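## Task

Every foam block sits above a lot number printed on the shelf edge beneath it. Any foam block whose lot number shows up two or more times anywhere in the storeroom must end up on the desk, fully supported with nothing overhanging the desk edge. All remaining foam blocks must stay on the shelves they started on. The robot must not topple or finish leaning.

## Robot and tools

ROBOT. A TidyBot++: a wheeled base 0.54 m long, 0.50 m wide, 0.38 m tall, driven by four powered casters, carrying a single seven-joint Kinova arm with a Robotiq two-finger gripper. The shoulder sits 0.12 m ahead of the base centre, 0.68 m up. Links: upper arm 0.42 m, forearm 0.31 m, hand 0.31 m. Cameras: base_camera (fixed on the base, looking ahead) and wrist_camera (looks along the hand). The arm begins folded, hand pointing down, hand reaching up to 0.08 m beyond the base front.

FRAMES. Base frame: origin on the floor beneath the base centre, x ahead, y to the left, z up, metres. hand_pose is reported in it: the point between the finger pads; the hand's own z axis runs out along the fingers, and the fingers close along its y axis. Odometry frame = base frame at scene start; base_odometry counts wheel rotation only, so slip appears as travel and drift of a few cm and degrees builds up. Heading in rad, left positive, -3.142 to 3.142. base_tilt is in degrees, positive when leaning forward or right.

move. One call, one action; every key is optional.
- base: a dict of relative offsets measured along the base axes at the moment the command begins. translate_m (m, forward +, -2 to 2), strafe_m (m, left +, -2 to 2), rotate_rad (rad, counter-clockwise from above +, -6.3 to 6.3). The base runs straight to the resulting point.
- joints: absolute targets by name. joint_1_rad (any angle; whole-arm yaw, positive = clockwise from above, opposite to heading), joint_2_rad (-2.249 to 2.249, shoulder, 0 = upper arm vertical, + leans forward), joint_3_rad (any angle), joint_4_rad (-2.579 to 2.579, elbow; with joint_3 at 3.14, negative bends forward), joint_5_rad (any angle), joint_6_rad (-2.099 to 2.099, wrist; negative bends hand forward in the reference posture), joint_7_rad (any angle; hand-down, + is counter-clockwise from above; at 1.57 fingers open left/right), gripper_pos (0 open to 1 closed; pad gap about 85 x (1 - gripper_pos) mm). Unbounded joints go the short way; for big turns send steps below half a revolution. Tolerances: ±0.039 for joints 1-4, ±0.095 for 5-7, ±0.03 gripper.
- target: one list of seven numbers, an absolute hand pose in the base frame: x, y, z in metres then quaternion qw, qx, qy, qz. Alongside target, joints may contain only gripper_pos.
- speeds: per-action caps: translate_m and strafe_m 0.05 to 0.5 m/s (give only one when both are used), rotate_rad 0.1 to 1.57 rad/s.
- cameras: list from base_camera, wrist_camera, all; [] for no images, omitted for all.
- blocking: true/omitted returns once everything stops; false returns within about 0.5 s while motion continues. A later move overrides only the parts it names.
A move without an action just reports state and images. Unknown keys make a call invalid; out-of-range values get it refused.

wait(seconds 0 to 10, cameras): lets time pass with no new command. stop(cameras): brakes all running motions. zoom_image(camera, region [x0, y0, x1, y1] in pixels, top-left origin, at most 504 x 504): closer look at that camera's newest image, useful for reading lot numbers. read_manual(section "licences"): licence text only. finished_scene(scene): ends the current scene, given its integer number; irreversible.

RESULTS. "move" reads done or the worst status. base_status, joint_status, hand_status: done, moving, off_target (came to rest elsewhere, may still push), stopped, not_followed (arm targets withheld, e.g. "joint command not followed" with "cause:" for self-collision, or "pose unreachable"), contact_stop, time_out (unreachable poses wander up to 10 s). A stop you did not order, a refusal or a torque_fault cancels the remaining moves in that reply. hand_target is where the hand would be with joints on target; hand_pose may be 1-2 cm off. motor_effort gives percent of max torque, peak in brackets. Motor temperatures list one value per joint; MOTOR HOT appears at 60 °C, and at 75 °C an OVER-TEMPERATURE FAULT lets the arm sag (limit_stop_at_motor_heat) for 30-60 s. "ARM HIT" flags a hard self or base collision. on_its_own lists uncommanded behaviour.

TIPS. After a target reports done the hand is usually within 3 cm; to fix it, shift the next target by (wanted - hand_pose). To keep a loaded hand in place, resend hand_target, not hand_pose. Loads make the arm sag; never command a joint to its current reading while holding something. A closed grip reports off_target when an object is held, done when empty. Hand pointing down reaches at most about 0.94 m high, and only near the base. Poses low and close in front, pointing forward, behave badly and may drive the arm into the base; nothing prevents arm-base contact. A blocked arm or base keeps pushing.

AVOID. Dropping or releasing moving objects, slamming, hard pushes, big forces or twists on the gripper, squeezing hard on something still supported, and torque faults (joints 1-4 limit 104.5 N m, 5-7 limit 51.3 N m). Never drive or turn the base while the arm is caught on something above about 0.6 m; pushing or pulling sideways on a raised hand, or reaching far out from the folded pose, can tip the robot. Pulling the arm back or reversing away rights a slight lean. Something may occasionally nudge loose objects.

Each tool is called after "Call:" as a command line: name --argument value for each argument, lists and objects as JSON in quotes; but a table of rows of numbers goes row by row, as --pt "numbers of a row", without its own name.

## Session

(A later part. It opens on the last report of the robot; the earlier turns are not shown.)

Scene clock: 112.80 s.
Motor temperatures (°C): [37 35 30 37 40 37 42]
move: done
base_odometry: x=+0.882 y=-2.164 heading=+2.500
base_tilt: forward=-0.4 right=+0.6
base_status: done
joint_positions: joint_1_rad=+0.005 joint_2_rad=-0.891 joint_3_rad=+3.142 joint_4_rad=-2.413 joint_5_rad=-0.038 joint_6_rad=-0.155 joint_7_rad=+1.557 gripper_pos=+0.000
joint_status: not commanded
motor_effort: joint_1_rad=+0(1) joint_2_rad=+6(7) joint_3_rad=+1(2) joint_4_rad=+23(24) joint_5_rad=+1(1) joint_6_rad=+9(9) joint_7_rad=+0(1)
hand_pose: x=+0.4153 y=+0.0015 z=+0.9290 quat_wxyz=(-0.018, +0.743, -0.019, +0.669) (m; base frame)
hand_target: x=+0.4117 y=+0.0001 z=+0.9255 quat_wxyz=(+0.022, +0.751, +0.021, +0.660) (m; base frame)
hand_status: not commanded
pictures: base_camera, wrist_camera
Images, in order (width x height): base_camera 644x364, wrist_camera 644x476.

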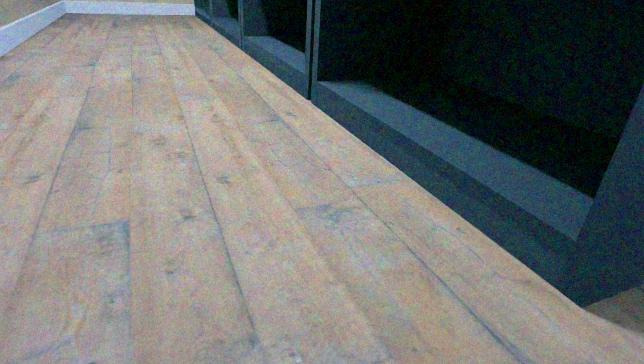

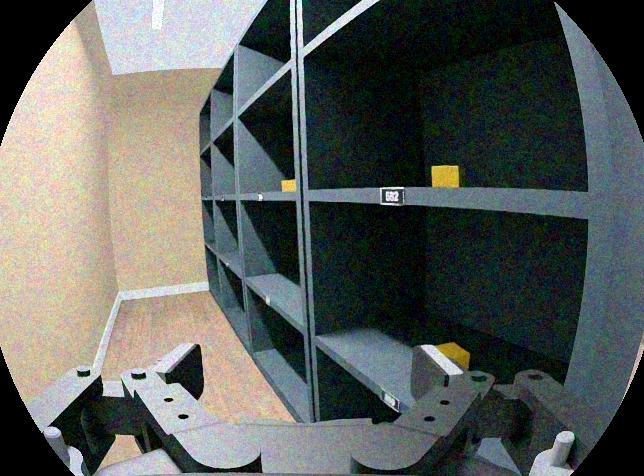

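Call:
zoom_image --camera "wrist_camera" --region '[370, 180, 420, 215]'

Call:
zoom_image --camera "wrist_camera" --region '[365, 380, 415, 415]'

Call:
move --base '{"translate_m":0.72,"strafe_m":0.21}' --cameras '["wrist_camera"]'

Call:
zoom_image --camera "wrist_camera" --region '[380, 170, 440, 230]'

Call:
zoom_image --camera "wrist_camera" --region '[340, 330, 440, 430]'

Call:
move --base '{"translate_m":0.72,"strafe_m":0.22}' --cameras '["wrist_camera"]'

Call:
zoom_image --camera "wrist_camera" --region '[380, 170, 440, 230]'

Call:
zoom_image --camera "wrist_camera" --region '[340, 330, 440, 430]'

Scaled by 10.080.

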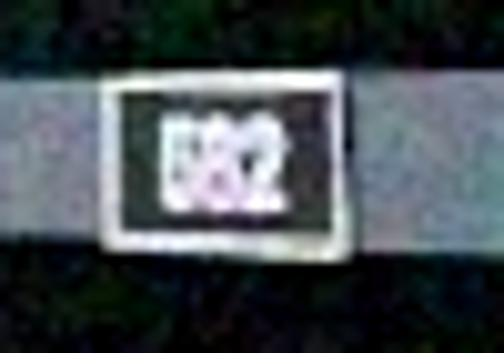

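Scaled by 10.080.

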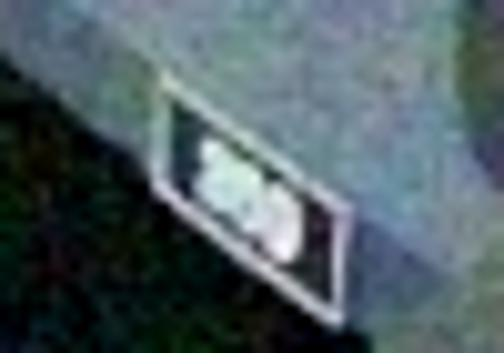

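Scene clock: 116.00 s.
Motor temperatures (°C): [37 35 30 37 40 37 42]
move: done
base_odometry: x=+0.180 y=-1.901 heading=+2.500
base_tilt: forward=-0.4 right=+0.6
base_status: done
joint_positions: joint_1_rad=+0.005 joint_2_rad=-0.893 joint_3_rad=+3.142 joint_4_rad=-2.412 joint_5_rad=-0.038 joint_6_rad=-0.156 joint_7_rad=+1.557 gripper_pos=+0.000
joint_status: not commanded
motor_effort: joint_1_rad=-1(1) joint_2_rad=+7(10) joint_3_rad=+1(1) joint_4_rad=+23(23) joint_5_rad=+1(1) joint_6_rad=+9(10) joint_7_rad=+0(1)
hand_pose: x=+0.4149 y=+0.0015 z=+0.9294 quat_wxyz=(-0.018, +0.743, -0.019, +0.669) (m; base frame)
hand_target: x=+0.4117 y=+0.0001 z=+0.9255 quat_wxyz=(+0.022, +0.751, +0.021, +0.660) (m; base frame)
hand_status: not commanded
pictures: wrist_camera
Images, in order (width x height): wrist_camera 644x476.

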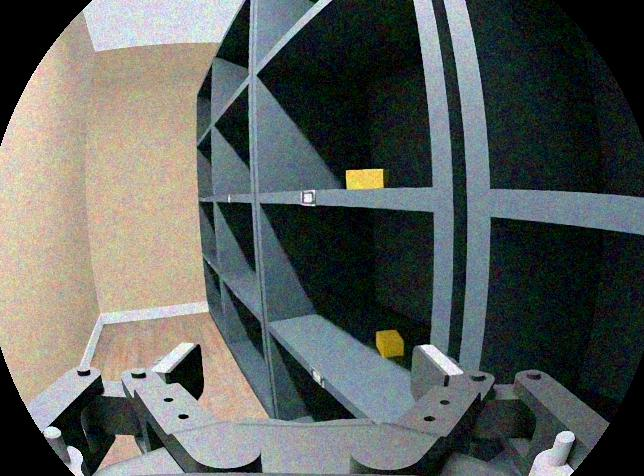

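Scaled by 8.400.

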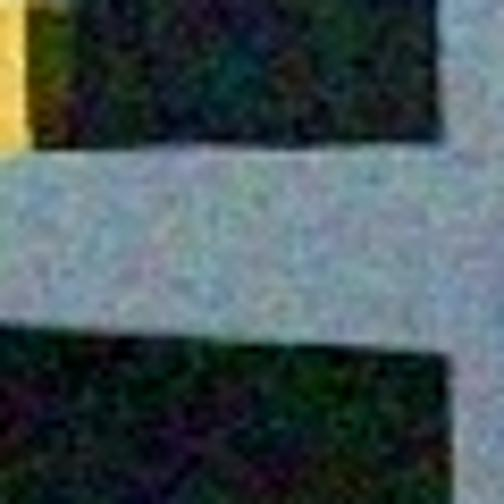

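Scaled by 5.040.

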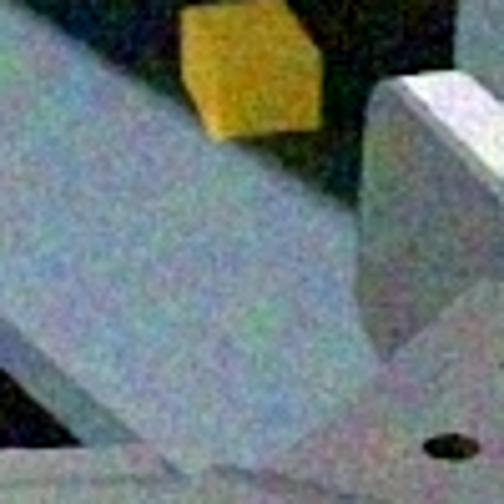

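Scene clock: 118.80 s.
Motor temperatures (°C): [37 35 30 37 40 37 42]
move: done
base_odometry: x=-0.529 y=-1.646 heading=+2.499
base_tilt: forward=-0.4 right=+0.6
base_status: done
joint_positions: joint_1_rad=+0.005 joint_2_rad=-0.894 joint_3_rad=+3.142 joint_4_rad=-2.412 joint_5_rad=-0.038 joint_6_rad=-0.156 joint_7_rad=+1.557 gripper_pos=+0.000
joint_status: not commanded
motor_effort: joint_1_rad=+0(1) joint_2_rad=+6(9) joint_3_rad=+1(1) joint_4_rad=+22(24) joint_5_rad=+0(1) joint_6_rad=+9(9) joint_7_rad=+0(1)
hand_pose: x=+0.4146 y=+0.0015 z=+0.9298 quat_wxyz=(-0.018, +0.742, -0.019, +0.669) (m; base frame)
hand_target: x=+0.4117 y=+0.0001 z=+0.9255 quat_wxyz=(+0.022, +0.751, +0.021, +0.660) (m; base frame)
hand_status: not commanded
pictures: wrist_camera
Images, in order (width x height): wrist_camera 644x476.

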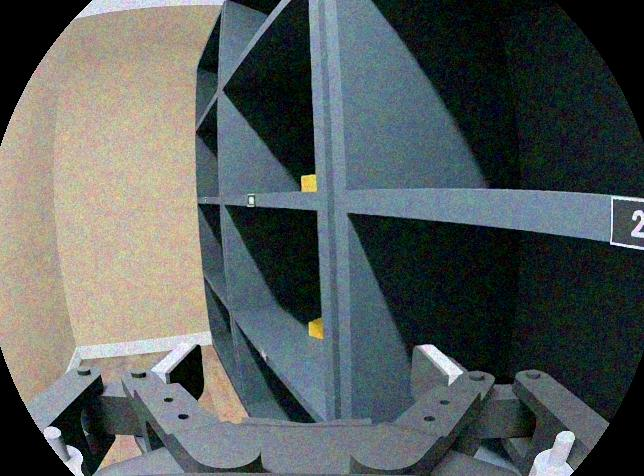

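Scaled by 8.400.

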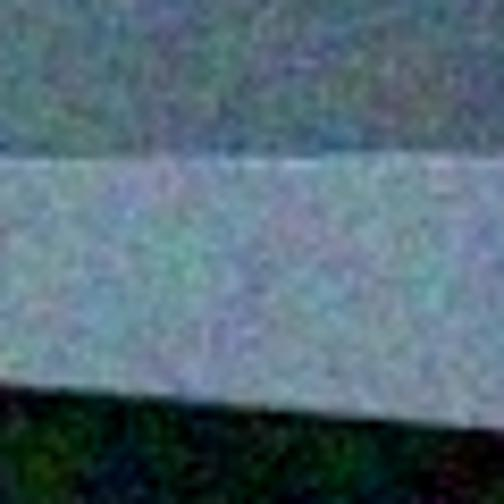

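Scaled by 5.040.

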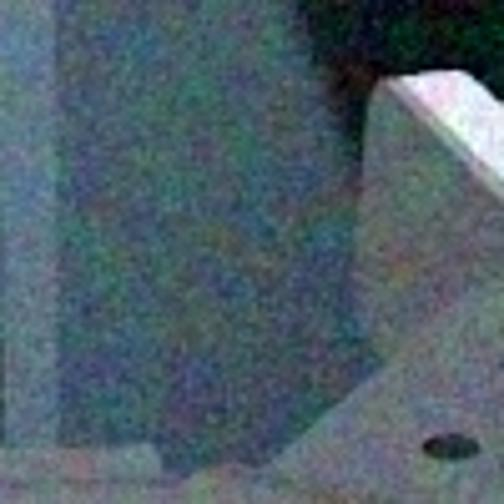

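Call:
move --base '{"rotate_rad":-0.8,"translate_m":-0.02}' --joints '{"joint_6_rad":-0.4}' --cameras '["wrist_camera"]'

Scene clock: 120.70 s.
Motor temperatures (°C): [37 35 30 37 40 37 42]
move: done
base_odometry: x=-0.513 y=-1.658 heading=+1.700
base_tilt: forward=-0.4 right=+0.6
base_status: done
joint_positions: joint_1_rad=+0.005 joint_2_rad=-0.897 joint_3_rad=+3.142 joint_4_rad=-2.403 joint_5_rad=-0.037 joint_6_rad=-0.372 joint_7_rad=+1.557 gripper_pos=+0.000
joint_status: all done
motor_effort: joint_1_rad=+0(1) joint_2_rad=+6(9) joint_3_rad=+1(2) joint_4_rad=+22(26) joint_5_rad=+0(1) joint_6_rad=+8(10) joint_7_rad=+0(1)
hand_pose: x=+0.4006 y=+0.0040 z=+0.8708 quat_wxyz=(-0.018, +0.807, -0.018, +0.590) (m; base frame)
hand_target: x=+0.3975 y=-0.0018 z=+0.8650 quat_wxyz=(+0.022, +0.813, +0.021, +0.581) (m; base frame)
hand_status: not commanded
pictures: wrist_camera
Images, in order (width x height): wrist_camera 644x476.

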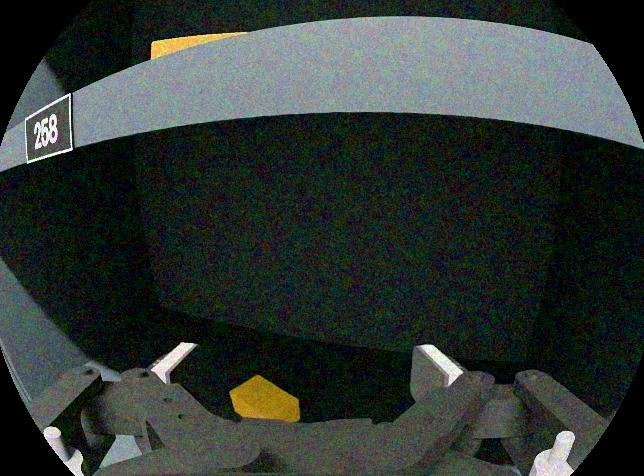

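Call:
move --base '{"rotate_rad":0.55,"strafe_m":-0.25,"translate_m":-0.12}' --cameras '["wrist_camera"]'

Call:
zoom_image --camera "wrist_camera" --region '[200, 250, 420, 430]'

Scene clock: 122.87 s.
Motor temperatures (°C): [37 35 30 37 40 37 42]
move: done
base_odometry: x=-0.249 y=-1.745 heading=+2.251
base_tilt: forward=-0.4 right=+0.6
base_status: done
joint_positions: joint_1_rad=+0.005 joint_2_rad=-0.898 joint_3_rad=+3.142 joint_4_rad=-2.403 joint_5_rad=-0.037 joint_6_rad=-0.372 joint_7_rad=+1.557 gripper_pos=+0.000
joint_status: not commanded
motor_effort: joint_1_rad=+0(2) joint_2_rad=+7(10) joint_3_rad=+1(2) joint_4_rad=+22(23) joint_5_rad=+1(1) joint_6_rad=+9(9) joint_7_rad=+0(1)
hand_pose: x=+0.4005 y=+0.0039 z=+0.8709 quat_wxyz=(-0.018, +0.807, -0.018, +0.591) (m; base frame)
hand_target: x=+0.3975 y=-0.0018 z=+0.8650 quat_wxyz=(+0.022, +0.813, +0.021, +0.581) (m; base frame)
hand_status: not commanded
pictures: wrist_camera
Images, in order (width x height): wrist_camera 644x476.

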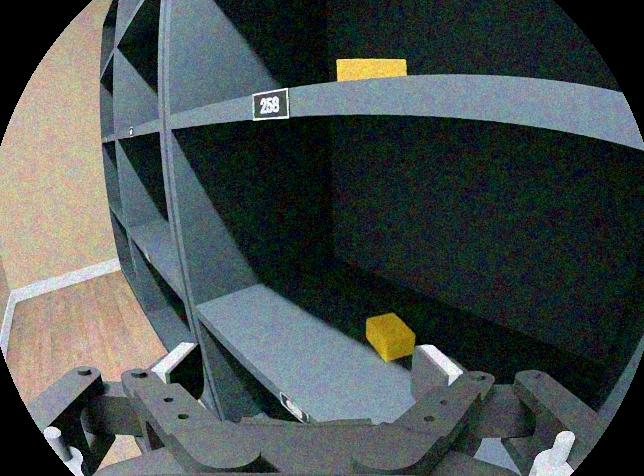

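Scaled by 2.291.

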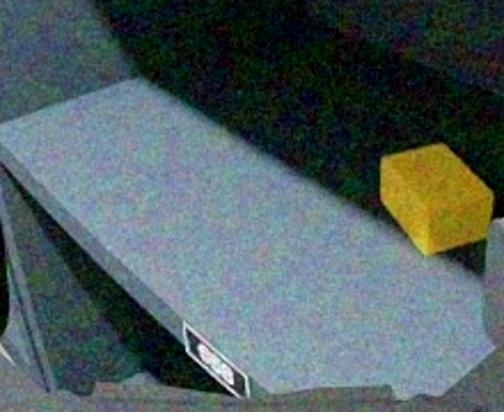

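Call:
zoom_image --camera "wrist_camera" --region '[275, 388, 315, 428]'

Call:
move --joints '{"joint_6_rad":-0.85}' --cameras '["wrist_camera"]'

Call:
zoom_image --camera "wrist_camera" --region '[220, 240, 320, 340]'

Scaled by 12.600.

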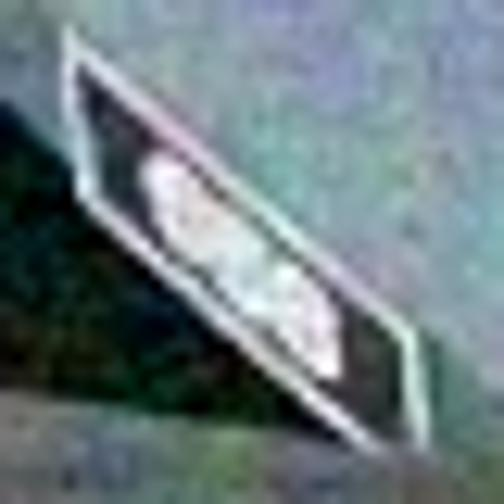

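Scene clock: 124.23 s.
Motor temperatures (°C): [37 35 30 37 40 37 42]
move: done
base_odometry: x=-0.249 y=-1.745 heading=+2.251
base_tilt: forward=-0.4 right=+0.6
base_status: not commanded
joint_positions: joint_1_rad=+0.005 joint_2_rad=-0.898 joint_3_rad=+3.142 joint_4_rad=-2.400 joint_5_rad=-0.037 joint_6_rad=-0.805 joint_7_rad=+1.557 gripper_pos=+0.000
joint_status: all done
motor_effort: joint_1_rad=-1(1) joint_2_rad=+7(9) joint_3_rad=+1(1) joint_4_rad=+21(23) joint_5_rad=+1(1) joint_6_rad=+7(9) joint_7_rad=+0(1)
hand_pose: x=+0.3342 y=+0.0084 z=+0.7565 quat_wxyz=(-0.019, +0.914, -0.015, +0.405) (m; base frame)
hand_target: x=+0.3245 y=-0.0054 z=+0.7469 quat_wxyz=(+0.020, +0.922, +0.019, +0.385) (m; base frame)
hand_status: not commanded
pictures: wrist_camera
Images, in order (width x height): wrist_camera 644x476.

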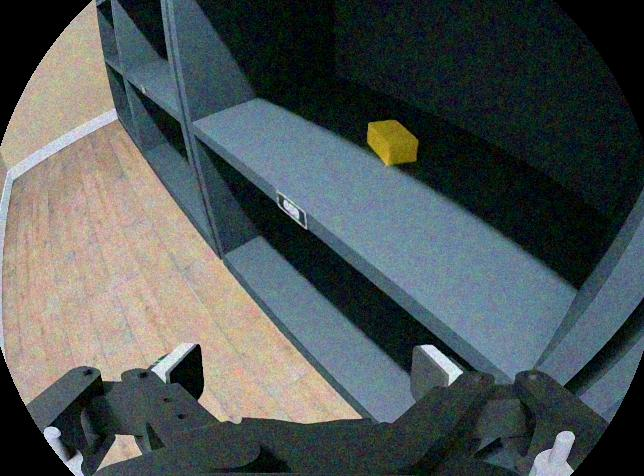

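Scaled by 5.040.

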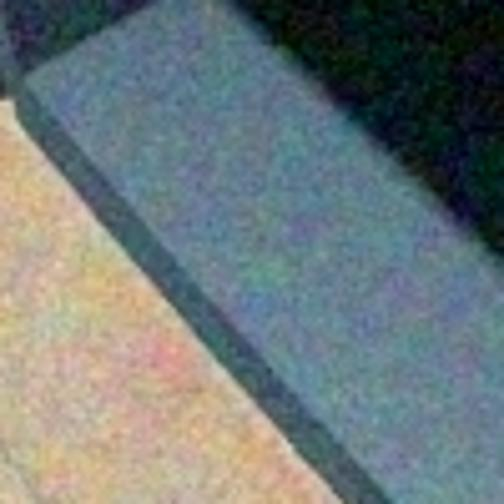

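Call:
move --base '{"translate_m":0.13,"strafe_m":0.42,"rotate_rad":-1.0}' --joints '{"joint_6_rad":-0.62}'

Call:
move --base '{"strafe_m":0.8}' --cameras '["wrist_camera"]'

Call:
move --base '{"strafe_m":0.8}' --cameras '["wrist_camera"]'

Scene clock: 126.97 s.
Motor temperatures (°C): [37 35 30 37 40 37 42]
move: done
base_odometry: x=-0.658 y=-1.908 heading=+1.250
base_tilt: forward=-0.4 right=+0.6
base_status: done
joint_positions: joint_1_rad=+0.004 joint_2_rad=-0.898 joint_3_rad=+3.142 joint_4_rad=-2.395 joint_5_rad=-0.035 joint_6_rad=-0.634 joint_7_rad=+1.558 gripper_pos=+0.000
joint_status: all done
motor_effort: joint_1_rad=-1(2) joint_2_rad=+7(9) joint_3_rad=+1(2) joint_4_rad=+22(24) joint_5_rad=+0(1) joint_6_rad=+8(9) joint_7_rad=+0(1)
hand_pose: x=+0.3672 y=+0.0065 z=+0.8019 quat_wxyz=(-0.018, +0.875, -0.015, +0.484) (m; base frame)
hand_target: x=+0.3685 y=-0.0037 z=+0.8032 quat_wxyz=(+0.021, +0.872, +0.020, +0.489) (m; base frame)
hand_status: not commanded
pictures: base_camera, wrist_camera
Images, in order (width x height): base_camera 644x364, wrist_camera 644x476.

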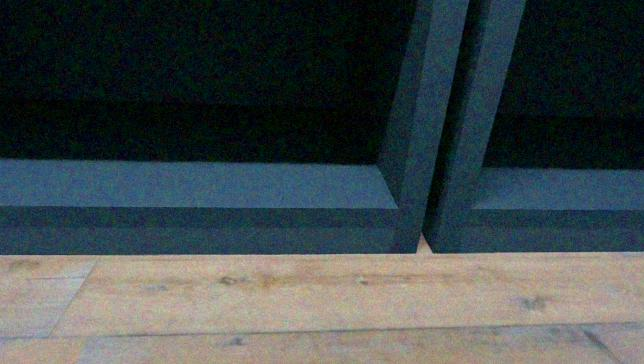

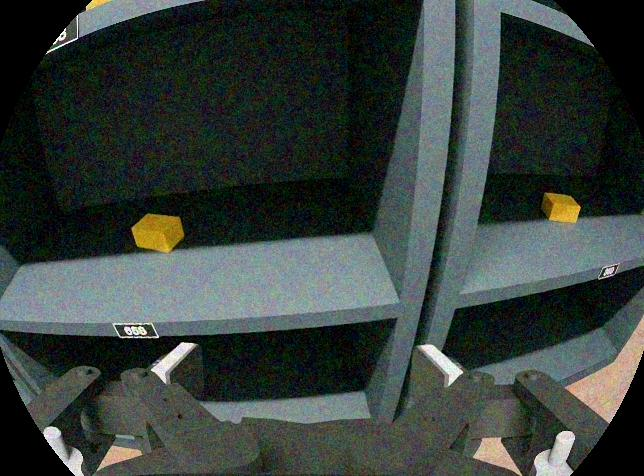

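Scene clock: 129.87 s.
Motor temperatures (°C): [37 35 30 37 40 37 42]
move: done
base_odometry: x=-1.417 y=-1.656 heading=+1.251
base_tilt: forward=-0.4 right=+0.6
base_status: done
joint_positions: joint_1_rad=+0.004 joint_2_rad=-0.898 joint_3_rad=+3.142 joint_4_rad=-2.395 joint_5_rad=-0.035 joint_6_rad=-0.634 joint_7_rad=+1.558 gripper_pos=+0.000
joint_status: not commanded
motor_effort: joint_1_rad=+0(1) joint_2_rad=+8(8) joint_3_rad=+1(2) joint_4_rad=+22(22) joint_5_rad=+0(1) joint_6_rad=+7(9) joint_7_rad=+0(1)
hand_pose: x=+0.3672 y=+0.0064 z=+0.8019 quat_wxyz=(-0.018, +0.875, -0.015, +0.484) (m; base frame)
hand_target: x=+0.3685 y=-0.0037 z=+0.8032 quat_wxyz=(+0.021, +0.872, +0.020, +0.489) (m; base frame)
hand_status: not commanded
pictures: wrist_camera
Images, in order (width x height): wrist_camera 644x476.

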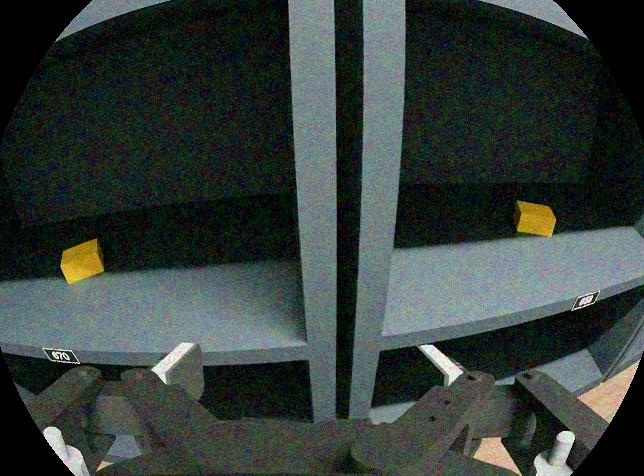

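Scene clock: 132.77 s.
Motor temperatures (°C): [37 35 30 37 40 37 42]
move: done
base_odometry: x=-2.177 y=-1.405 heading=+1.251
base_tilt: forward=-0.4 right=+0.6
base_status: done
joint_positions: joint_1_rad=+0.004 joint_2_rad=-0.898 joint_3_rad=+3.142 joint_4_rad=-2.395 joint_5_rad=-0.034 joint_6_rad=-0.634 joint_7_rad=+1.558 gripper_pos=+0.000
joint_status: not commanded
motor_effort: joint_1_rad=+0(1) joint_2_rad=+7(9) joint_3_rad=+1(2) joint_4_rad=+22(22) joint_5_rad=+0(1) joint_6_rad=+7(8) joint_7_rad=+0(1)
hand_pose: x=+0.3672 y=+0.0063 z=+0.8019 quat_wxyz=(-0.018, +0.875, -0.015, +0.484) (m; base frame)
hand_target: x=+0.3685 y=-0.0037 z=+0.8032 quat_wxyz=(+0.021, +0.872, +0.020, +0.489) (m; base frame)
hand_status: not commanded
pictures: wrist_camera
Images, in order (width x height): wrist_camera 644x476.

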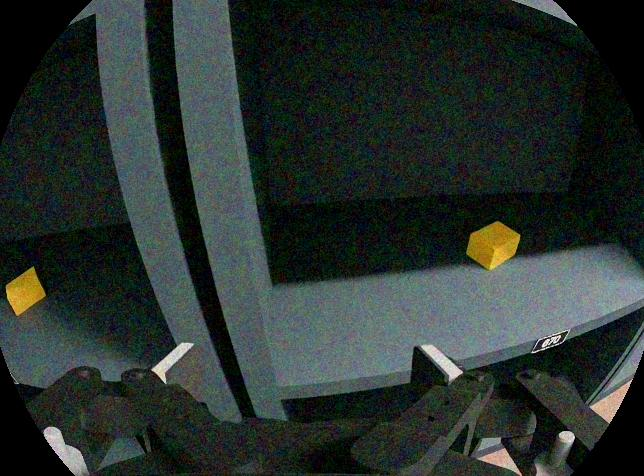

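Call:
move --base '{"strafe_m":0.55,"translate_m":-0.02}' --cameras '["wrist_camera"]'

Call:
move --joints '{"joint_6_rad":-0.15}' --cameras '["wrist_camera"]'

Call:
move --base '{"strafe_m":-0.75}' --cameras '["wrist_camera"]'

Scene clock: 135.87 s.
Motor temperatures (°C): [37 35 30 37 40 37 42]
move: done
base_odometry: x=-2.705 y=-1.250 heading=+1.251
base_tilt: forward=-0.4 right=+0.6
base_status: done
joint_positions: joint_1_rad=+0.004 joint_2_rad=-0.898 joint_3_rad=+3.142 joint_4_rad=-2.395 joint_5_rad=-0.034 joint_6_rad=-0.634 joint_7_rad=+1.558 gripper_pos=+0.000
joint_status: not commanded
motor_effort: joint_1_rad=+0(1) joint_2_rad=+8(9) joint_3_rad=+1(2) joint_4_rad=+22(23) joint_5_rad=+1(1) joint_6_rad=+8(8) joint_7_rad=+0(1)
hand_pose: x=+0.3672 y=+0.0063 z=+0.8019 quat_wxyz=(-0.018, +0.875, -0.015, +0.484) (m; base frame)
hand_target: x=+0.3685 y=-0.0037 z=+0.8032 quat_wxyz=(+0.021, +0.872, +0.020, +0.489) (m; base frame)
hand_status: not commanded
pictures: wrist_camera
Images, in order (width x height): wrist_camera 644x476.

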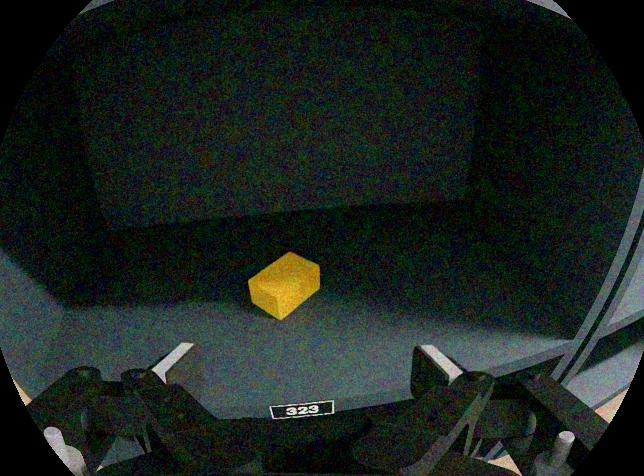

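Scene clock: 137.07 s.
Motor temperatures (°C): [37 35 30 37 40 37 42]
move: done
base_odometry: x=-2.705 y=-1.250 heading=+1.251
base_tilt: forward=-0.3 right=+0.6
base_status: not commanded
joint_positions: joint_1_rad=+0.004 joint_2_rad=-0.898 joint_3_rad=+3.142 joint_4_rad=-2.395 joint_5_rad=-0.034 joint_6_rad=-0.200 joint_7_rad=+1.558 gripper_pos=+0.000
joint_status: all done
motor_effort: joint_1_rad=-1(1) joint_2_rad=+7(8) joint_3_rad=+1(1) joint_4_rad=+22(25) joint_5_rad=+1(1) joint_6_rad=+8(10) joint_7_rad=+0(1)
hand_pose: x=+0.4123 y=+0.0019 z=+0.9282 quat_wxyz=(-0.016, +0.750, -0.017, +0.661) (m; base frame)
hand_target: x=+0.4133 y=+0.0006 z=+0.9410 quat_wxyz=(+0.022, +0.734, +0.021, +0.678) (m; base frame)
hand_status: not commanded
pictures: wrist_camera
Images, in order (width x height): wrist_camera 644x476.

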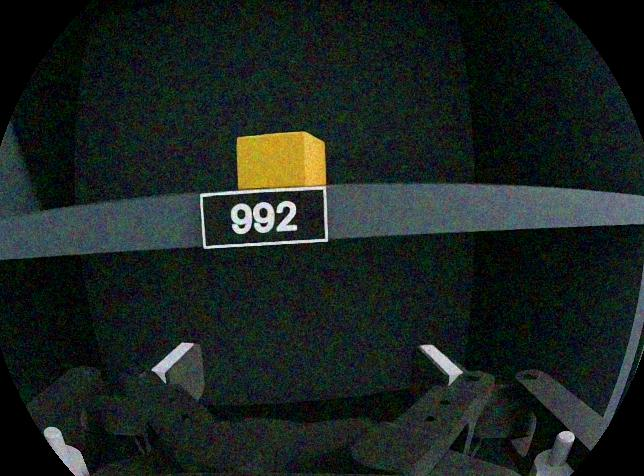

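Scene clock: 140.00 s.
Motor temperatures (°C): [37 35 30 37 40 37 42]
move: done
base_odometry: x=-1.993 y=-1.487 heading=+1.250
base_tilt: forward=-0.4 right=+0.6
base_status: done
joint_positions: joint_1_rad=+0.004 joint_2_rad=-0.898 joint_3_rad=+3.142 joint_4_rad=-2.395 joint_5_rad=-0.034 joint_6_rad=-0.198 joint_7_rad=+1.558 gripper_pos=+0.000
joint_status: not commanded
motor_effort: joint_1_rad=+0(1) joint_2_rad=+6(9) joint_3_rad=+1(3) joint_4_rad=+22(23) joint_5_rad=+1(1) joint_6_rad=+9(9) joint_7_rad=+0(1)
hand_pose: x=+0.4124 y=+0.0019 z=+0.9286 quat_wxyz=(-0.016, +0.750, -0.017, +0.662) (m; base frame)
hand_target: x=+0.4133 y=+0.0006 z=+0.9410 quat_wxyz=(+0.022, +0.734, +0.021, +0.678) (m; base frame)
hand_status: not commanded
pictures: wrist_camera
Images, in order (width x height): wrist_camera 644x476.

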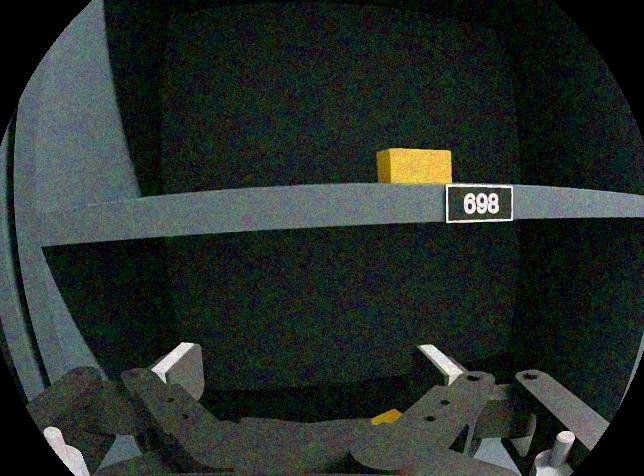

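Call:
move --target '[0.47,0.02,1.06,0.35,0.65,-0.455,0.499]'

Scene clock: 143.93 s.
Motor temperatures (°C): [37 35 30 37 40 37 42]
move: done
base_odometry: x=-1.993 y=-1.487 heading=+1.250
base_tilt: forward=-0.3 right=+0.6
base_status: not commanded
joint_positions: joint_1_rad=+1.665 joint_2_rad=-0.939 joint_3_rad=+2.337 joint_4_rad=-1.233 joint_5_rad=-0.034 joint_6_rad=-1.347 joint_7_rad=+0.982 gripper_pos=+0.000
joint_status: not commanded
motor_effort: joint_1_rad=+0(1) joint_2_rad=+22(23) joint_3_rad=+12(12) joint_4_rad=+10(24) joint_5_rad=+6(6) joint_6_rad=+7(10) joint_7_rad=+0(1)
hand_pose: x=+0.4582 y=+0.0000 z=+1.0815 quat_wxyz=(+0.370, +0.645, -0.442, +0.503) (m; base frame)
hand_target: x=+0.4700 y=+0.0200 z=+1.0600 quat_wxyz=(+0.350, +0.650, -0.455, +0.499) (m; base frame)
hand_status: done (0.032 m and 2.8 deg from the pose sent, 0.145 m and 70.0 deg at the start)
pictures: base_camera, wrist_camera
Images, in order (width x height): base_camera 644x364, wrist_camera 644x476.

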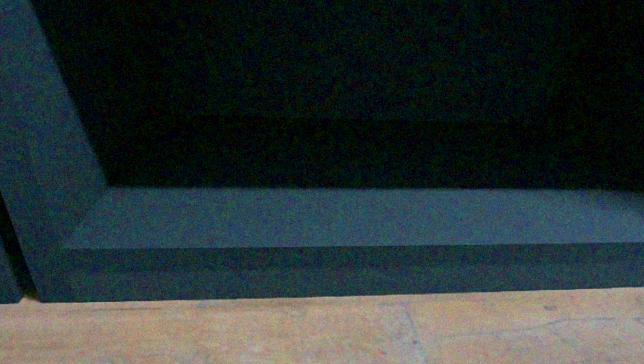

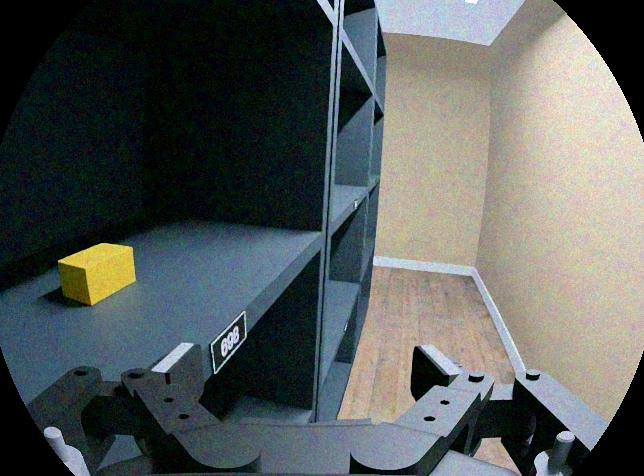

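Call:
move --base '{"translate_m":0.17}' --cameras '["wrist_camera"]'

Call:
move --target '[0.53,0.04,1.02,0.37,0.637,-0.473,0.489]' --cameras '["wrist_camera"]'

Scene clock: 145.93 s.
Motor temperatures (°C): [37 35 30 37 40 37 42]
move: done
base_odometry: x=-1.940 y=-1.326 heading=+1.251
base_tilt: forward=-0.4 right=+0.6
base_status: done
joint_positions: joint_1_rad=+1.603 joint_2_rad=-0.937 joint_3_rad=+2.389 joint_4_rad=-1.240 joint_5_rad=-0.036 joint_6_rad=-1.370 joint_7_rad=+0.980 gripper_pos=+0.000
joint_status: not commanded
motor_effort: joint_1_rad=+14(24) joint_2_rad=+18(24) joint_3_rad=-2(13) joint_4_rad=+18(21) joint_5_rad=+3(9) joint_6_rad=+10(10) joint_7_rad=+0(1)
hand_pose: x=+0.4363 y=+0.0082 z=+1.0870 quat_wxyz=(+0.351, +0.644, -0.448, +0.511) (m; base frame)
hand_target: x=+0.4700 y=+0.0200 z=+1.0600 quat_wxyz=(+0.350, +0.650, -0.455, +0.499) (m; base frame)
hand_status: not commanded
pictures: wrist_camera
Images, in order (width x height): wrist_camera 644x476.

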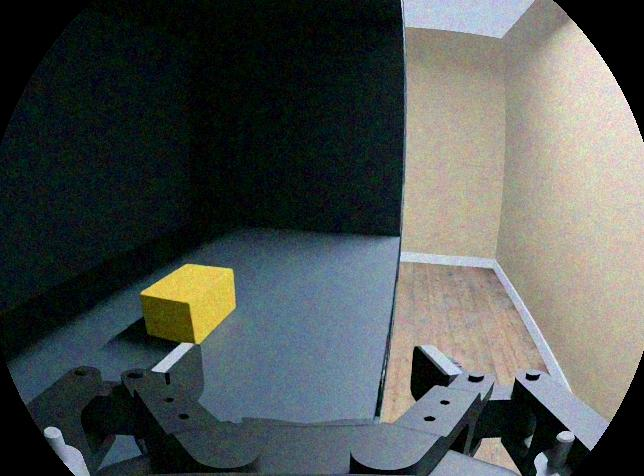

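Scene clock: 147.43 s.
Motor temperatures (°C): [37 35 30 37 40 37 42]
move: off_target
base_odometry: x=-1.941 y=-1.329 heading=+1.252
base_tilt: forward=-0.5 right=+0.6
base_status: not commanded
joint_positions: joint_1_rad=+1.676 joint_2_rad=-0.966 joint_3_rad=+2.426 joint_4_rad=-1.223 joint_5_rad=-0.111 joint_6_rad=-1.460 joint_7_rad=+0.923 gripper_pos=+0.000
joint_status: not commanded
motor_effort: joint_1_rad=+33(35) joint_2_rad=+7(19) joint_3_rad=-22(23) joint_4_rad=+29(30) joint_5_rad=+0(4) joint_6_rad=+12(13) joint_7_rad=+0(1)
hand_pose: x=+0.4291 y=+0.0057 z=+1.0673 quat_wxyz=(+0.331, +0.622, -0.510, +0.494) (m; base frame)
hand_target: x=+0.5300 y=+0.0400 z=+1.0200 quat_wxyz=(+0.369, +0.635, -0.472, +0.488) (m; base frame)
hand_status: off_target (0.117 m and 6.4 deg from the pose sent, 0.119 m and 4.4 deg at the start)
pictures: wrist_camera
Images, in order (width x height): wrist_camera 644x476.

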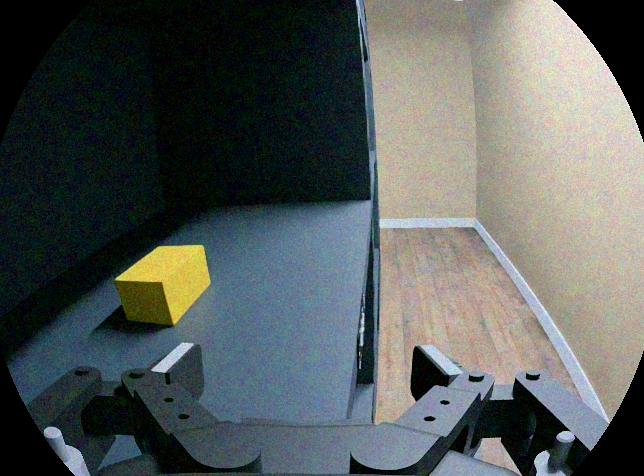

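Call:
move --base '{"translate_m":-0.16}' --cameras '[]'

Call:
move --target '[0.52,-0.05,1.06,0.281,0.703,-0.366,0.54]' --cameras '["wrist_camera"]'

Call:
move --base '{"translate_m":0.1,"strafe_m":-0.02}' --cameras '["wrist_camera"]'

Scene clock: 149.33 s.
Motor temperatures (°C): [37 35 30 37 40 37 42]
move: done
base_odometry: x=-1.991 y=-1.481 heading=+1.254
base_tilt: forward=-0.3 right=+0.6
base_status: done
joint_positions: joint_1_rad=+1.868 joint_2_rad=-1.067 joint_3_rad=+2.257 joint_4_rad=-1.116 joint_5_rad=-0.153 joint_6_rad=-1.460 joint_7_rad=+0.922 gripper_pos=+0.000
joint_status: not commanded
motor_effort: joint_1_rad=-1(33) joint_2_rad=+29(33) joint_3_rad=+13(25) joint_4_rad=+7(28) joint_5_rad=+6(8) joint_6_rad=+6(12) joint_7_rad=+0(1)
hand_pose: x=+0.5187 y=+0.0322 z=+1.0337 quat_wxyz=(+0.402, +0.630, -0.457, +0.482) (m; base frame)
hand_target: x=+0.5300 y=+0.0400 z=+1.0200 quat_wxyz=(+0.369, +0.635, -0.472, +0.488) (m; base frame)
hand_status: not commanded
pictures: none
No camera images: "cameras" was empty.

Scene clock: 151.17 s.
Motor temperatures (°C): [37 35 30 37 40 37 42]
move: done
base_odometry: x=-1.991 y=-1.481 heading=+1.254
base_tilt: forward=-0.3 right=+0.6
base_status: not commanded
joint_positions: joint_1_rad=+1.544 joint_2_rad=-0.775 joint_3_rad=+2.258 joint_4_rad=-1.431 joint_5_rad=-0.085 joint_6_rad=-1.030 joint_7_rad=+0.954 gripper_pos=+0.000
joint_status: not commanded
motor_effort: joint_1_rad=+0(1) joint_2_rad=+16(31) joint_3_rad=+11(14) joint_4_rad=+16(17) joint_5_rad=+5(7) joint_6_rad=+7(8) joint_7_rad=+0(1)
hand_pose: x=+0.5230 y=-0.0428 z=+1.0475 quat_wxyz=(+0.246, +0.705, -0.399, +0.532) (m; base frame)
hand_target: x=+0.5200 y=-0.0500 z=+1.0600 quat_wxyz=(+0.281, +0.703, -0.366, +0.540) (m; base frame)
hand_status: done (0.015 m and 5.6 deg from the pose sent, 0.086 m and 20.4 deg at the start)
pictures: wrist_camera
Images, in order (width x height): wrist_camera 644x476.

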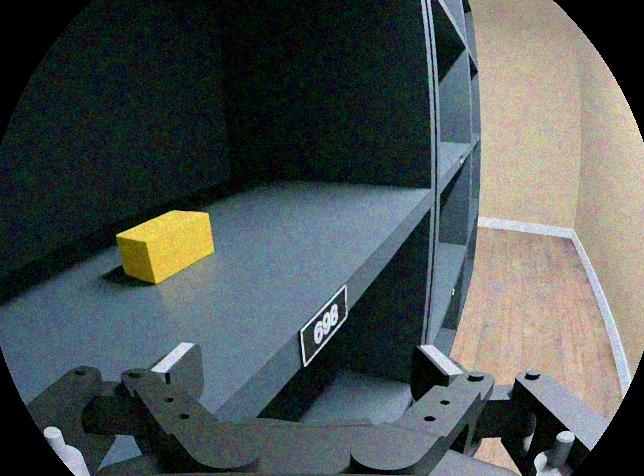

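Scene clock: 152.40 s.
Motor temperatures (°C): [37 35 30 37 40 37 42]
move: done
base_odometry: x=-1.940 y=-1.393 heading=+1.253
base_tilt: forward=-0.3 right=+0.6
base_status: done
joint_positions: joint_1_rad=+1.534 joint_2_rad=-0.774 joint_3_rad=+2.259 joint_4_rad=-1.431 joint_5_rad=-0.083 joint_6_rad=-1.025 joint_7_rad=+0.954 gripper_pos=+0.000
joint_status: not commanded
motor_effort: joint_1_rad=+0(3) joint_2_rad=+15(18) joint_3_rad=+11(14) joint_4_rad=+16(17) joint_5_rad=+5(5) joint_6_rad=+8(8) joint_7_rad=+0(1)
hand_pose: x=+0.5240 y=-0.0396 z=+1.0488 quat_wxyz=(+0.244, +0.706, -0.395, +0.535) (m; base frame)
hand_target: x=+0.5200 y=-0.0500 z=+1.0600 quat_wxyz=(+0.281, +0.703, -0.366, +0.540) (m; base frame)
hand_status: not commanded
pictures: wrist_camera
Images, in order (width x height): wrist_camera 644x476.

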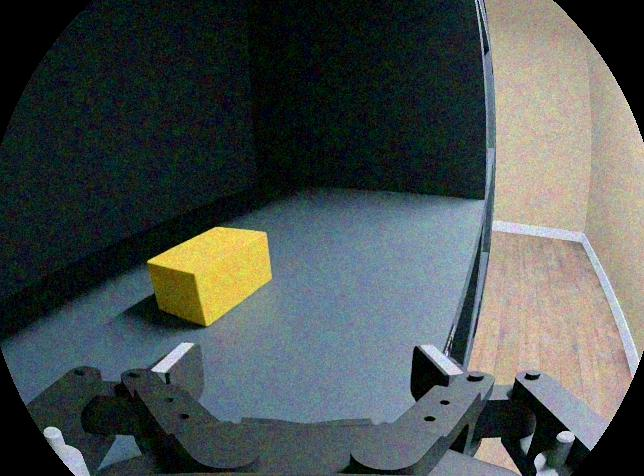

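Call:
move --base '{"translate_m":0.072,"strafe_m":0.044}' --target '[0.52,-0.05,1.035,0.281,0.703,-0.366,0.54]' --cameras '["wrist_camera"]'

Scene clock: 153.97 s.
Motor temperatures (°C): [37 35 30 37 40 37 42]
move: done
base_odometry: x=-1.960 y=-1.310 heading=+1.253
base_tilt: forward=-0.3 right=+0.6
base_status: done
joint_positions: joint_1_rad=+1.530 joint_2_rad=-0.796 joint_3_rad=+2.259 joint_4_rad=-1.515 joint_5_rad=-0.083 joint_6_rad=-0.973 joint_7_rad=+0.954 gripper_pos=+0.000
joint_status: not commanded
motor_effort: joint_1_rad=+0(2) joint_2_rad=+16(17) joint_3_rad=+12(14) joint_4_rad=+16(17) joint_5_rad=+4(5) joint_6_rad=+7(8) joint_7_rad=+0(1)
hand_pose: x=+0.5201 y=-0.0514 z=+1.0257 quat_wxyz=(+0.252, +0.706, -0.399, +0.528) (m; base frame)
hand_target: x=+0.5200 y=-0.0500 z=+1.0350 quat_wxyz=(+0.281, +0.703, -0.366, +0.540) (m; base frame)
hand_status: done (0.009 m and 5.2 deg from the pose sent, 0.018 m and 5.5 deg at the start)
pictures: wrist_camera
Images, in order (width x height): wrist_camera 644x476.

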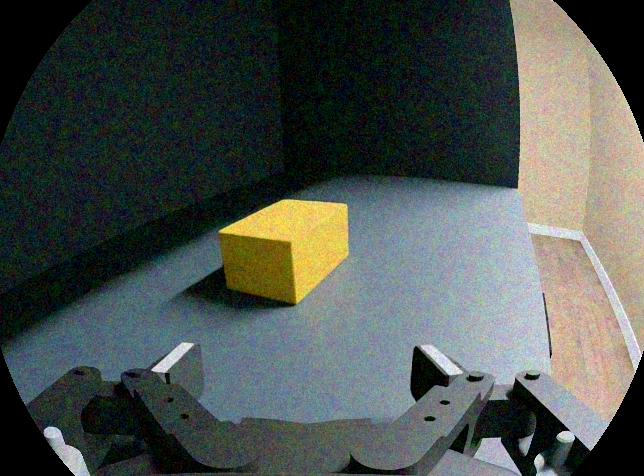

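Call:
move --base '{"translate_m":0.026,"strafe_m":0.012}' --cameras '[]'

Call:
move --base '{"translate_m":0.042,"strafe_m":-0.068}' --cameras '["wrist_camera"]'

Scene clock: 155.20 s.
Motor temperatures (°C): [37 35 30 37 40 37 42]
move: done
base_odometry: x=-1.963 y=-1.282 heading=+1.253
base_tilt: forward=-0.3 right=+0.6
base_status: done
joint_positions: joint_1_rad=+1.528 joint_2_rad=-0.779 joint_3_rad=+2.284 joint_4_rad=-1.534 joint_5_rad=-0.083 joint_6_rad=-0.967 joint_7_rad=+0.954 gripper_pos=+0.000
joint_status: not commanded
motor_effort: joint_1_rad=-4(4) joint_2_rad=+7(15) joint_3_rad=+7(12) joint_4_rad=+17(22) joint_5_rad=+4(6) joint_6_rad=+7(8) joint_7_rad=+0(0)
hand_pose: x=+0.5112 y=-0.0685 z=+1.0240 quat_wxyz=(+0.247, +0.702, -0.415, +0.524) (m; base frame)
hand_target: x=+0.5200 y=-0.0500 z=+1.0350 quat_wxyz=(+0.281, +0.703, -0.366, +0.540) (m; base frame)
hand_status: not commanded
pictures: none
No camera images: "cameras" was empty.

Scene clock: 156.37 s.
Motor temperatures (°C): [37 35 30 37 40 37 42]
move: done
base_odometry: x=-1.885 y=-1.263 heading=+1.253
base_tilt: forward=-0.3 right=+0.6
base_status: done
joint_positions: joint_1_rad=+1.519 joint_2_rad=-0.804 joint_3_rad=+2.271 joint_4_rad=-1.534 joint_5_rad=-0.083 joint_6_rad=-0.967 joint_7_rad=+0.954 gripper_pos=+0.000
joint_status: not commanded
motor_effort: joint_1_rad=+0(4) joint_2_rad=+15(18) joint_3_rad=+12(13) joint_4_rad=+16(19) joint_5_rad=+4(5) joint_6_rad=+7(8) joint_7_rad=+0(1)
hand_pose: x=+0.5150 y=-0.0527 z=+1.0223 quat_wxyz=(+0.253, +0.705, -0.401, +0.528) (m; base frame)
hand_target: x=+0.5200 y=-0.0500 z=+1.0350 quat_wxyz=(+0.281, +0.703, -0.366, +0.540) (m; base frame)
hand_status: not commanded
pictures: wrist_camera
Images, in order (width x height): wrist_camera 644x476.

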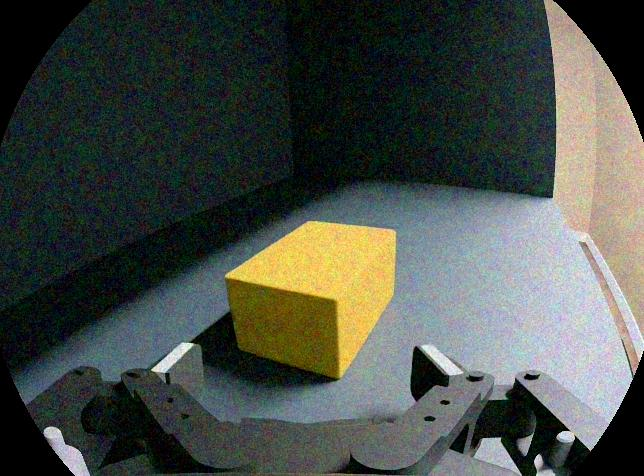

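Call:
move --target '[0.515,-0.055,1.035,0.34,0.657,-0.443,0.505]' --cameras '["wrist_camera"]'

Scene clock: 157.80 s.
Motor temperatures (°C): [37 35 30 37 40 37 42]
move: done
base_odometry: x=-1.885 y=-1.263 heading=+1.253
base_tilt: forward=-0.3 right=+0.6
base_status: not commanded
joint_positions: joint_1_rad=+1.727 joint_2_rad=-0.893 joint_3_rad=+2.257 joint_4_rad=-1.409 joint_5_rad=-0.083 joint_6_rad=-1.077 joint_7_rad=+0.954 gripper_pos=+0.000
joint_status: not commanded
motor_effort: joint_1_rad=+0(1) joint_2_rad=+17(21) joint_3_rad=+11(13) joint_4_rad=+15(16) joint_5_rad=+5(6) joint_6_rad=+7(8) joint_7_rad=+0(1)
hand_pose: x=+0.5109 y=-0.0674 z=+1.0484 quat_wxyz=(+0.337, +0.656, -0.435, +0.516) (m; base frame)
hand_target: x=+0.5150 y=-0.0550 z=+1.0350 quat_wxyz=(+0.340, +0.657, -0.443, +0.505) (m; base frame)
hand_status: done (0.019 m and 1.6 deg from the pose sent, 0.013 m and 12.7 deg at the start)
pictures: wrist_camera
Images, in order (width x height): wrist_camera 644x476.

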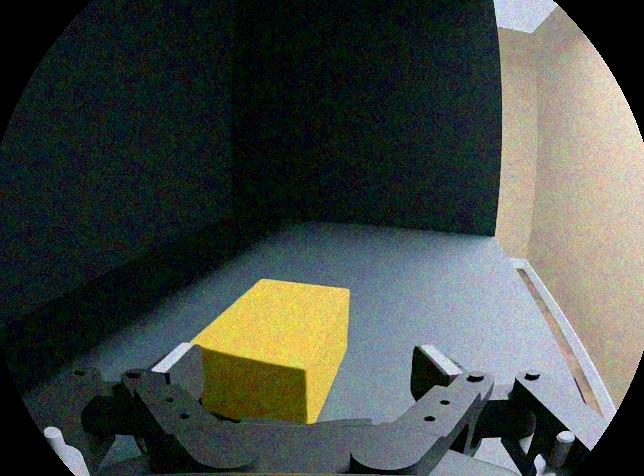

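Call:
move --base '{"translate_m":0.022,"strafe_m":0.028}' --cameras '[]'

Call:
move --target '[0.515,-0.05,1.012,0.34,0.657,-0.443,0.505]' --cameras '["wrist_camera"]'

Scene clock: 158.77 s.
Motor temperatures (°C): [37 35 30 37 40 37 42]
move: done
base_odometry: x=-1.905 y=-1.234 heading=+1.253
base_tilt: forward=-0.4 right=+0.6
base_status: done
joint_positions: joint_1_rad=+1.726 joint_2_rad=-0.821 joint_3_rad=+2.275 joint_4_rad=-1.428 joint_5_rad=-0.083 joint_6_rad=-1.080 joint_7_rad=+0.954 gripper_pos=+0.000
joint_status: not commanded
motor_effort: joint_1_rad=+5(6) joint_2_rad=-1(18) joint_3_rad=+4(12) joint_4_rad=+25(28) joint_5_rad=+5(5) joint_6_rad=+7(8) joint_7_rad=+0(1)
hand_pose: x=+0.4968 y=-0.1018 z=+1.0433 quat_wxyz=(+0.312, +0.660, -0.467, +0.499) (m; base frame)
hand_target: x=+0.5150 y=-0.0550 z=+1.0350 quat_wxyz=(+0.340, +0.657, -0.443, +0.505) (m; base frame)
hand_status: not commanded
pictures: none
No camera images: "cameras" was empty.

Scene clock: 159.57 s.
Motor temperatures (°C): [37 35 30 37 40 37 42]
move: off_target
base_odometry: x=-1.905 y=-1.234 heading=+1.253
base_tilt: forward=-0.4 right=+0.6
base_status: not commanded
joint_positions: joint_1_rad=+1.725 joint_2_rad=-0.823 joint_3_rad=+2.275 joint_4_rad=-1.437 joint_5_rad=-0.083 joint_6_rad=-1.080 joint_7_rad=+0.952 gripper_pos=+0.000
joint_status: not commanded
motor_effort: joint_1_rad=+4(5) joint_2_rad=-6(6) joint_3_rad=+2(4) joint_4_rad=+16(25) joint_5_rad=+5(5) joint_6_rad=+7(8) joint_7_rad=+0(1)
hand_pose: x=+0.4954 y=-0.1028 z=+1.0398 quat_wxyz=(+0.312, +0.660, -0.469, +0.496) (m; base frame)
hand_target: x=+0.5150 y=-0.0500 z=+1.0120 quat_wxyz=(+0.340, +0.657, -0.443, +0.505) (m; base frame)
hand_status: off_target (0.063 m and 4.5 deg from the pose sent, 0.063 m and 4.3 deg at the start)
pictures: wrist_camera
Images, in order (width x height): wrist_camera 644x476.

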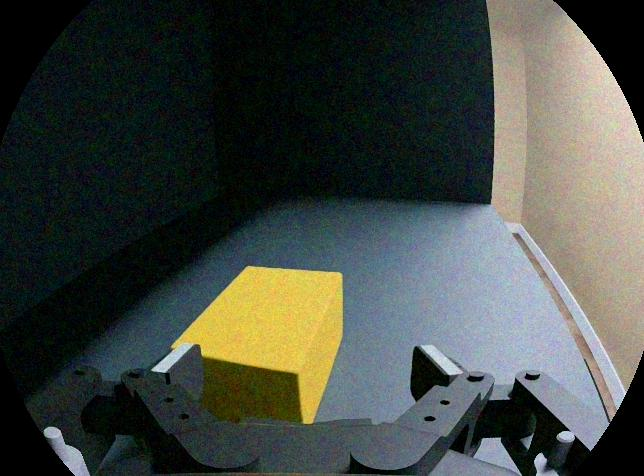

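Call:
move --base '{"translate_m":-0.15}' --target '[0.50,-0.0,1.14,0.22,0.757,-0.314,0.53]' --cameras '[]'

Call:
move --base '{"rotate_rad":-0.35}' --cameras '["wrist_camera"]'

Scene clock: 161.57 s.
Motor temperatures (°C): [37 35 30 37 40 37 42]
move: done
base_odometry: x=-1.952 y=-1.377 heading=+1.253
base_tilt: forward=-0.4 right=+0.6
base_status: done
joint_positions: joint_1_rad=+1.396 joint_2_rad=-0.593 joint_3_rad=+2.265 joint_4_rad=-1.109 joint_5_rad=-0.051 joint_6_rad=-1.223 joint_7_rad=+1.052 gripper_pos=+0.000
joint_status: not commanded
motor_effort: joint_1_rad=-1(13) joint_2_rad=+13(22) joint_3_rad=+9(15) joint_4_rad=+14(23) joint_5_rad=+4(6) joint_6_rad=+8(8) joint_7_rad=+0(1)
hand_pose: x=+0.5183 y=+0.0124 z=+1.1381 quat_wxyz=(+0.182, +0.751, -0.320, +0.548) (m; base frame)
hand_target: x=+0.5000 y=+0.0000 z=+1.1400 quat_wxyz=(+0.220, +0.757, -0.314, +0.530) (m; base frame)
hand_status: done (0.022 m and 4.9 deg from the pose sent, 0.144 m and 23.8 deg at the start)
pictures: none
No camera images: "cameras" was empty.

Scene clock: 162.80 s.
Motor temperatures (°C): [37 35 30 37 40 37 42]
move: done
base_odometry: x=-1.952 y=-1.377 heading=+0.904
base_tilt: forward=-0.3 right=+0.6
base_status: done
joint_positions: joint_1_rad=+1.391 joint_2_rad=-0.579 joint_3_rad=+2.266 joint_4_rad=-1.106 joint_5_rad=-0.048 joint_6_rad=-1.224 joint_7_rad=+1.053 gripper_pos=+0.000
joint_status: not commanded
motor_effort: joint_1_rad=+0(2) joint_2_rad=+12(18) joint_3_rad=+9(11) joint_4_rad=+15(16) joint_5_rad=+4(5) joint_6_rad=+7(8) joint_7_rad=+0(1)
hand_pose: x=+0.5186 y=+0.0077 z=+1.1388 quat_wxyz=(+0.178, +0.753, -0.322, +0.546) (m; base frame)
hand_target: x=+0.5000 y=+0.0000 z=+1.1400 quat_wxyz=(+0.220, +0.757, -0.314, +0.530) (m; base frame)
hand_status: not commanded
pictures: wrist_camera
Images, in order (width x height): wrist_camera 644x476.

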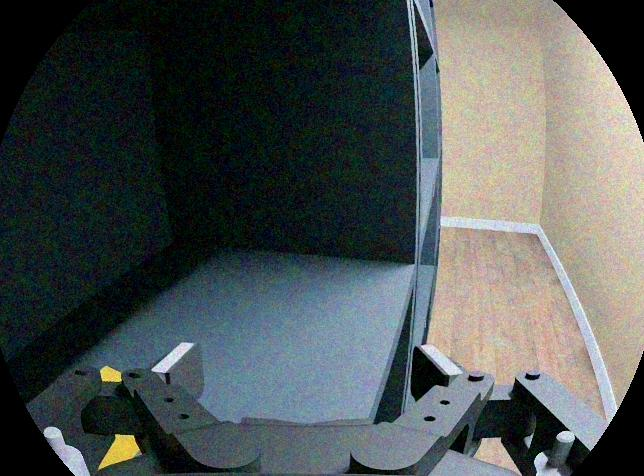

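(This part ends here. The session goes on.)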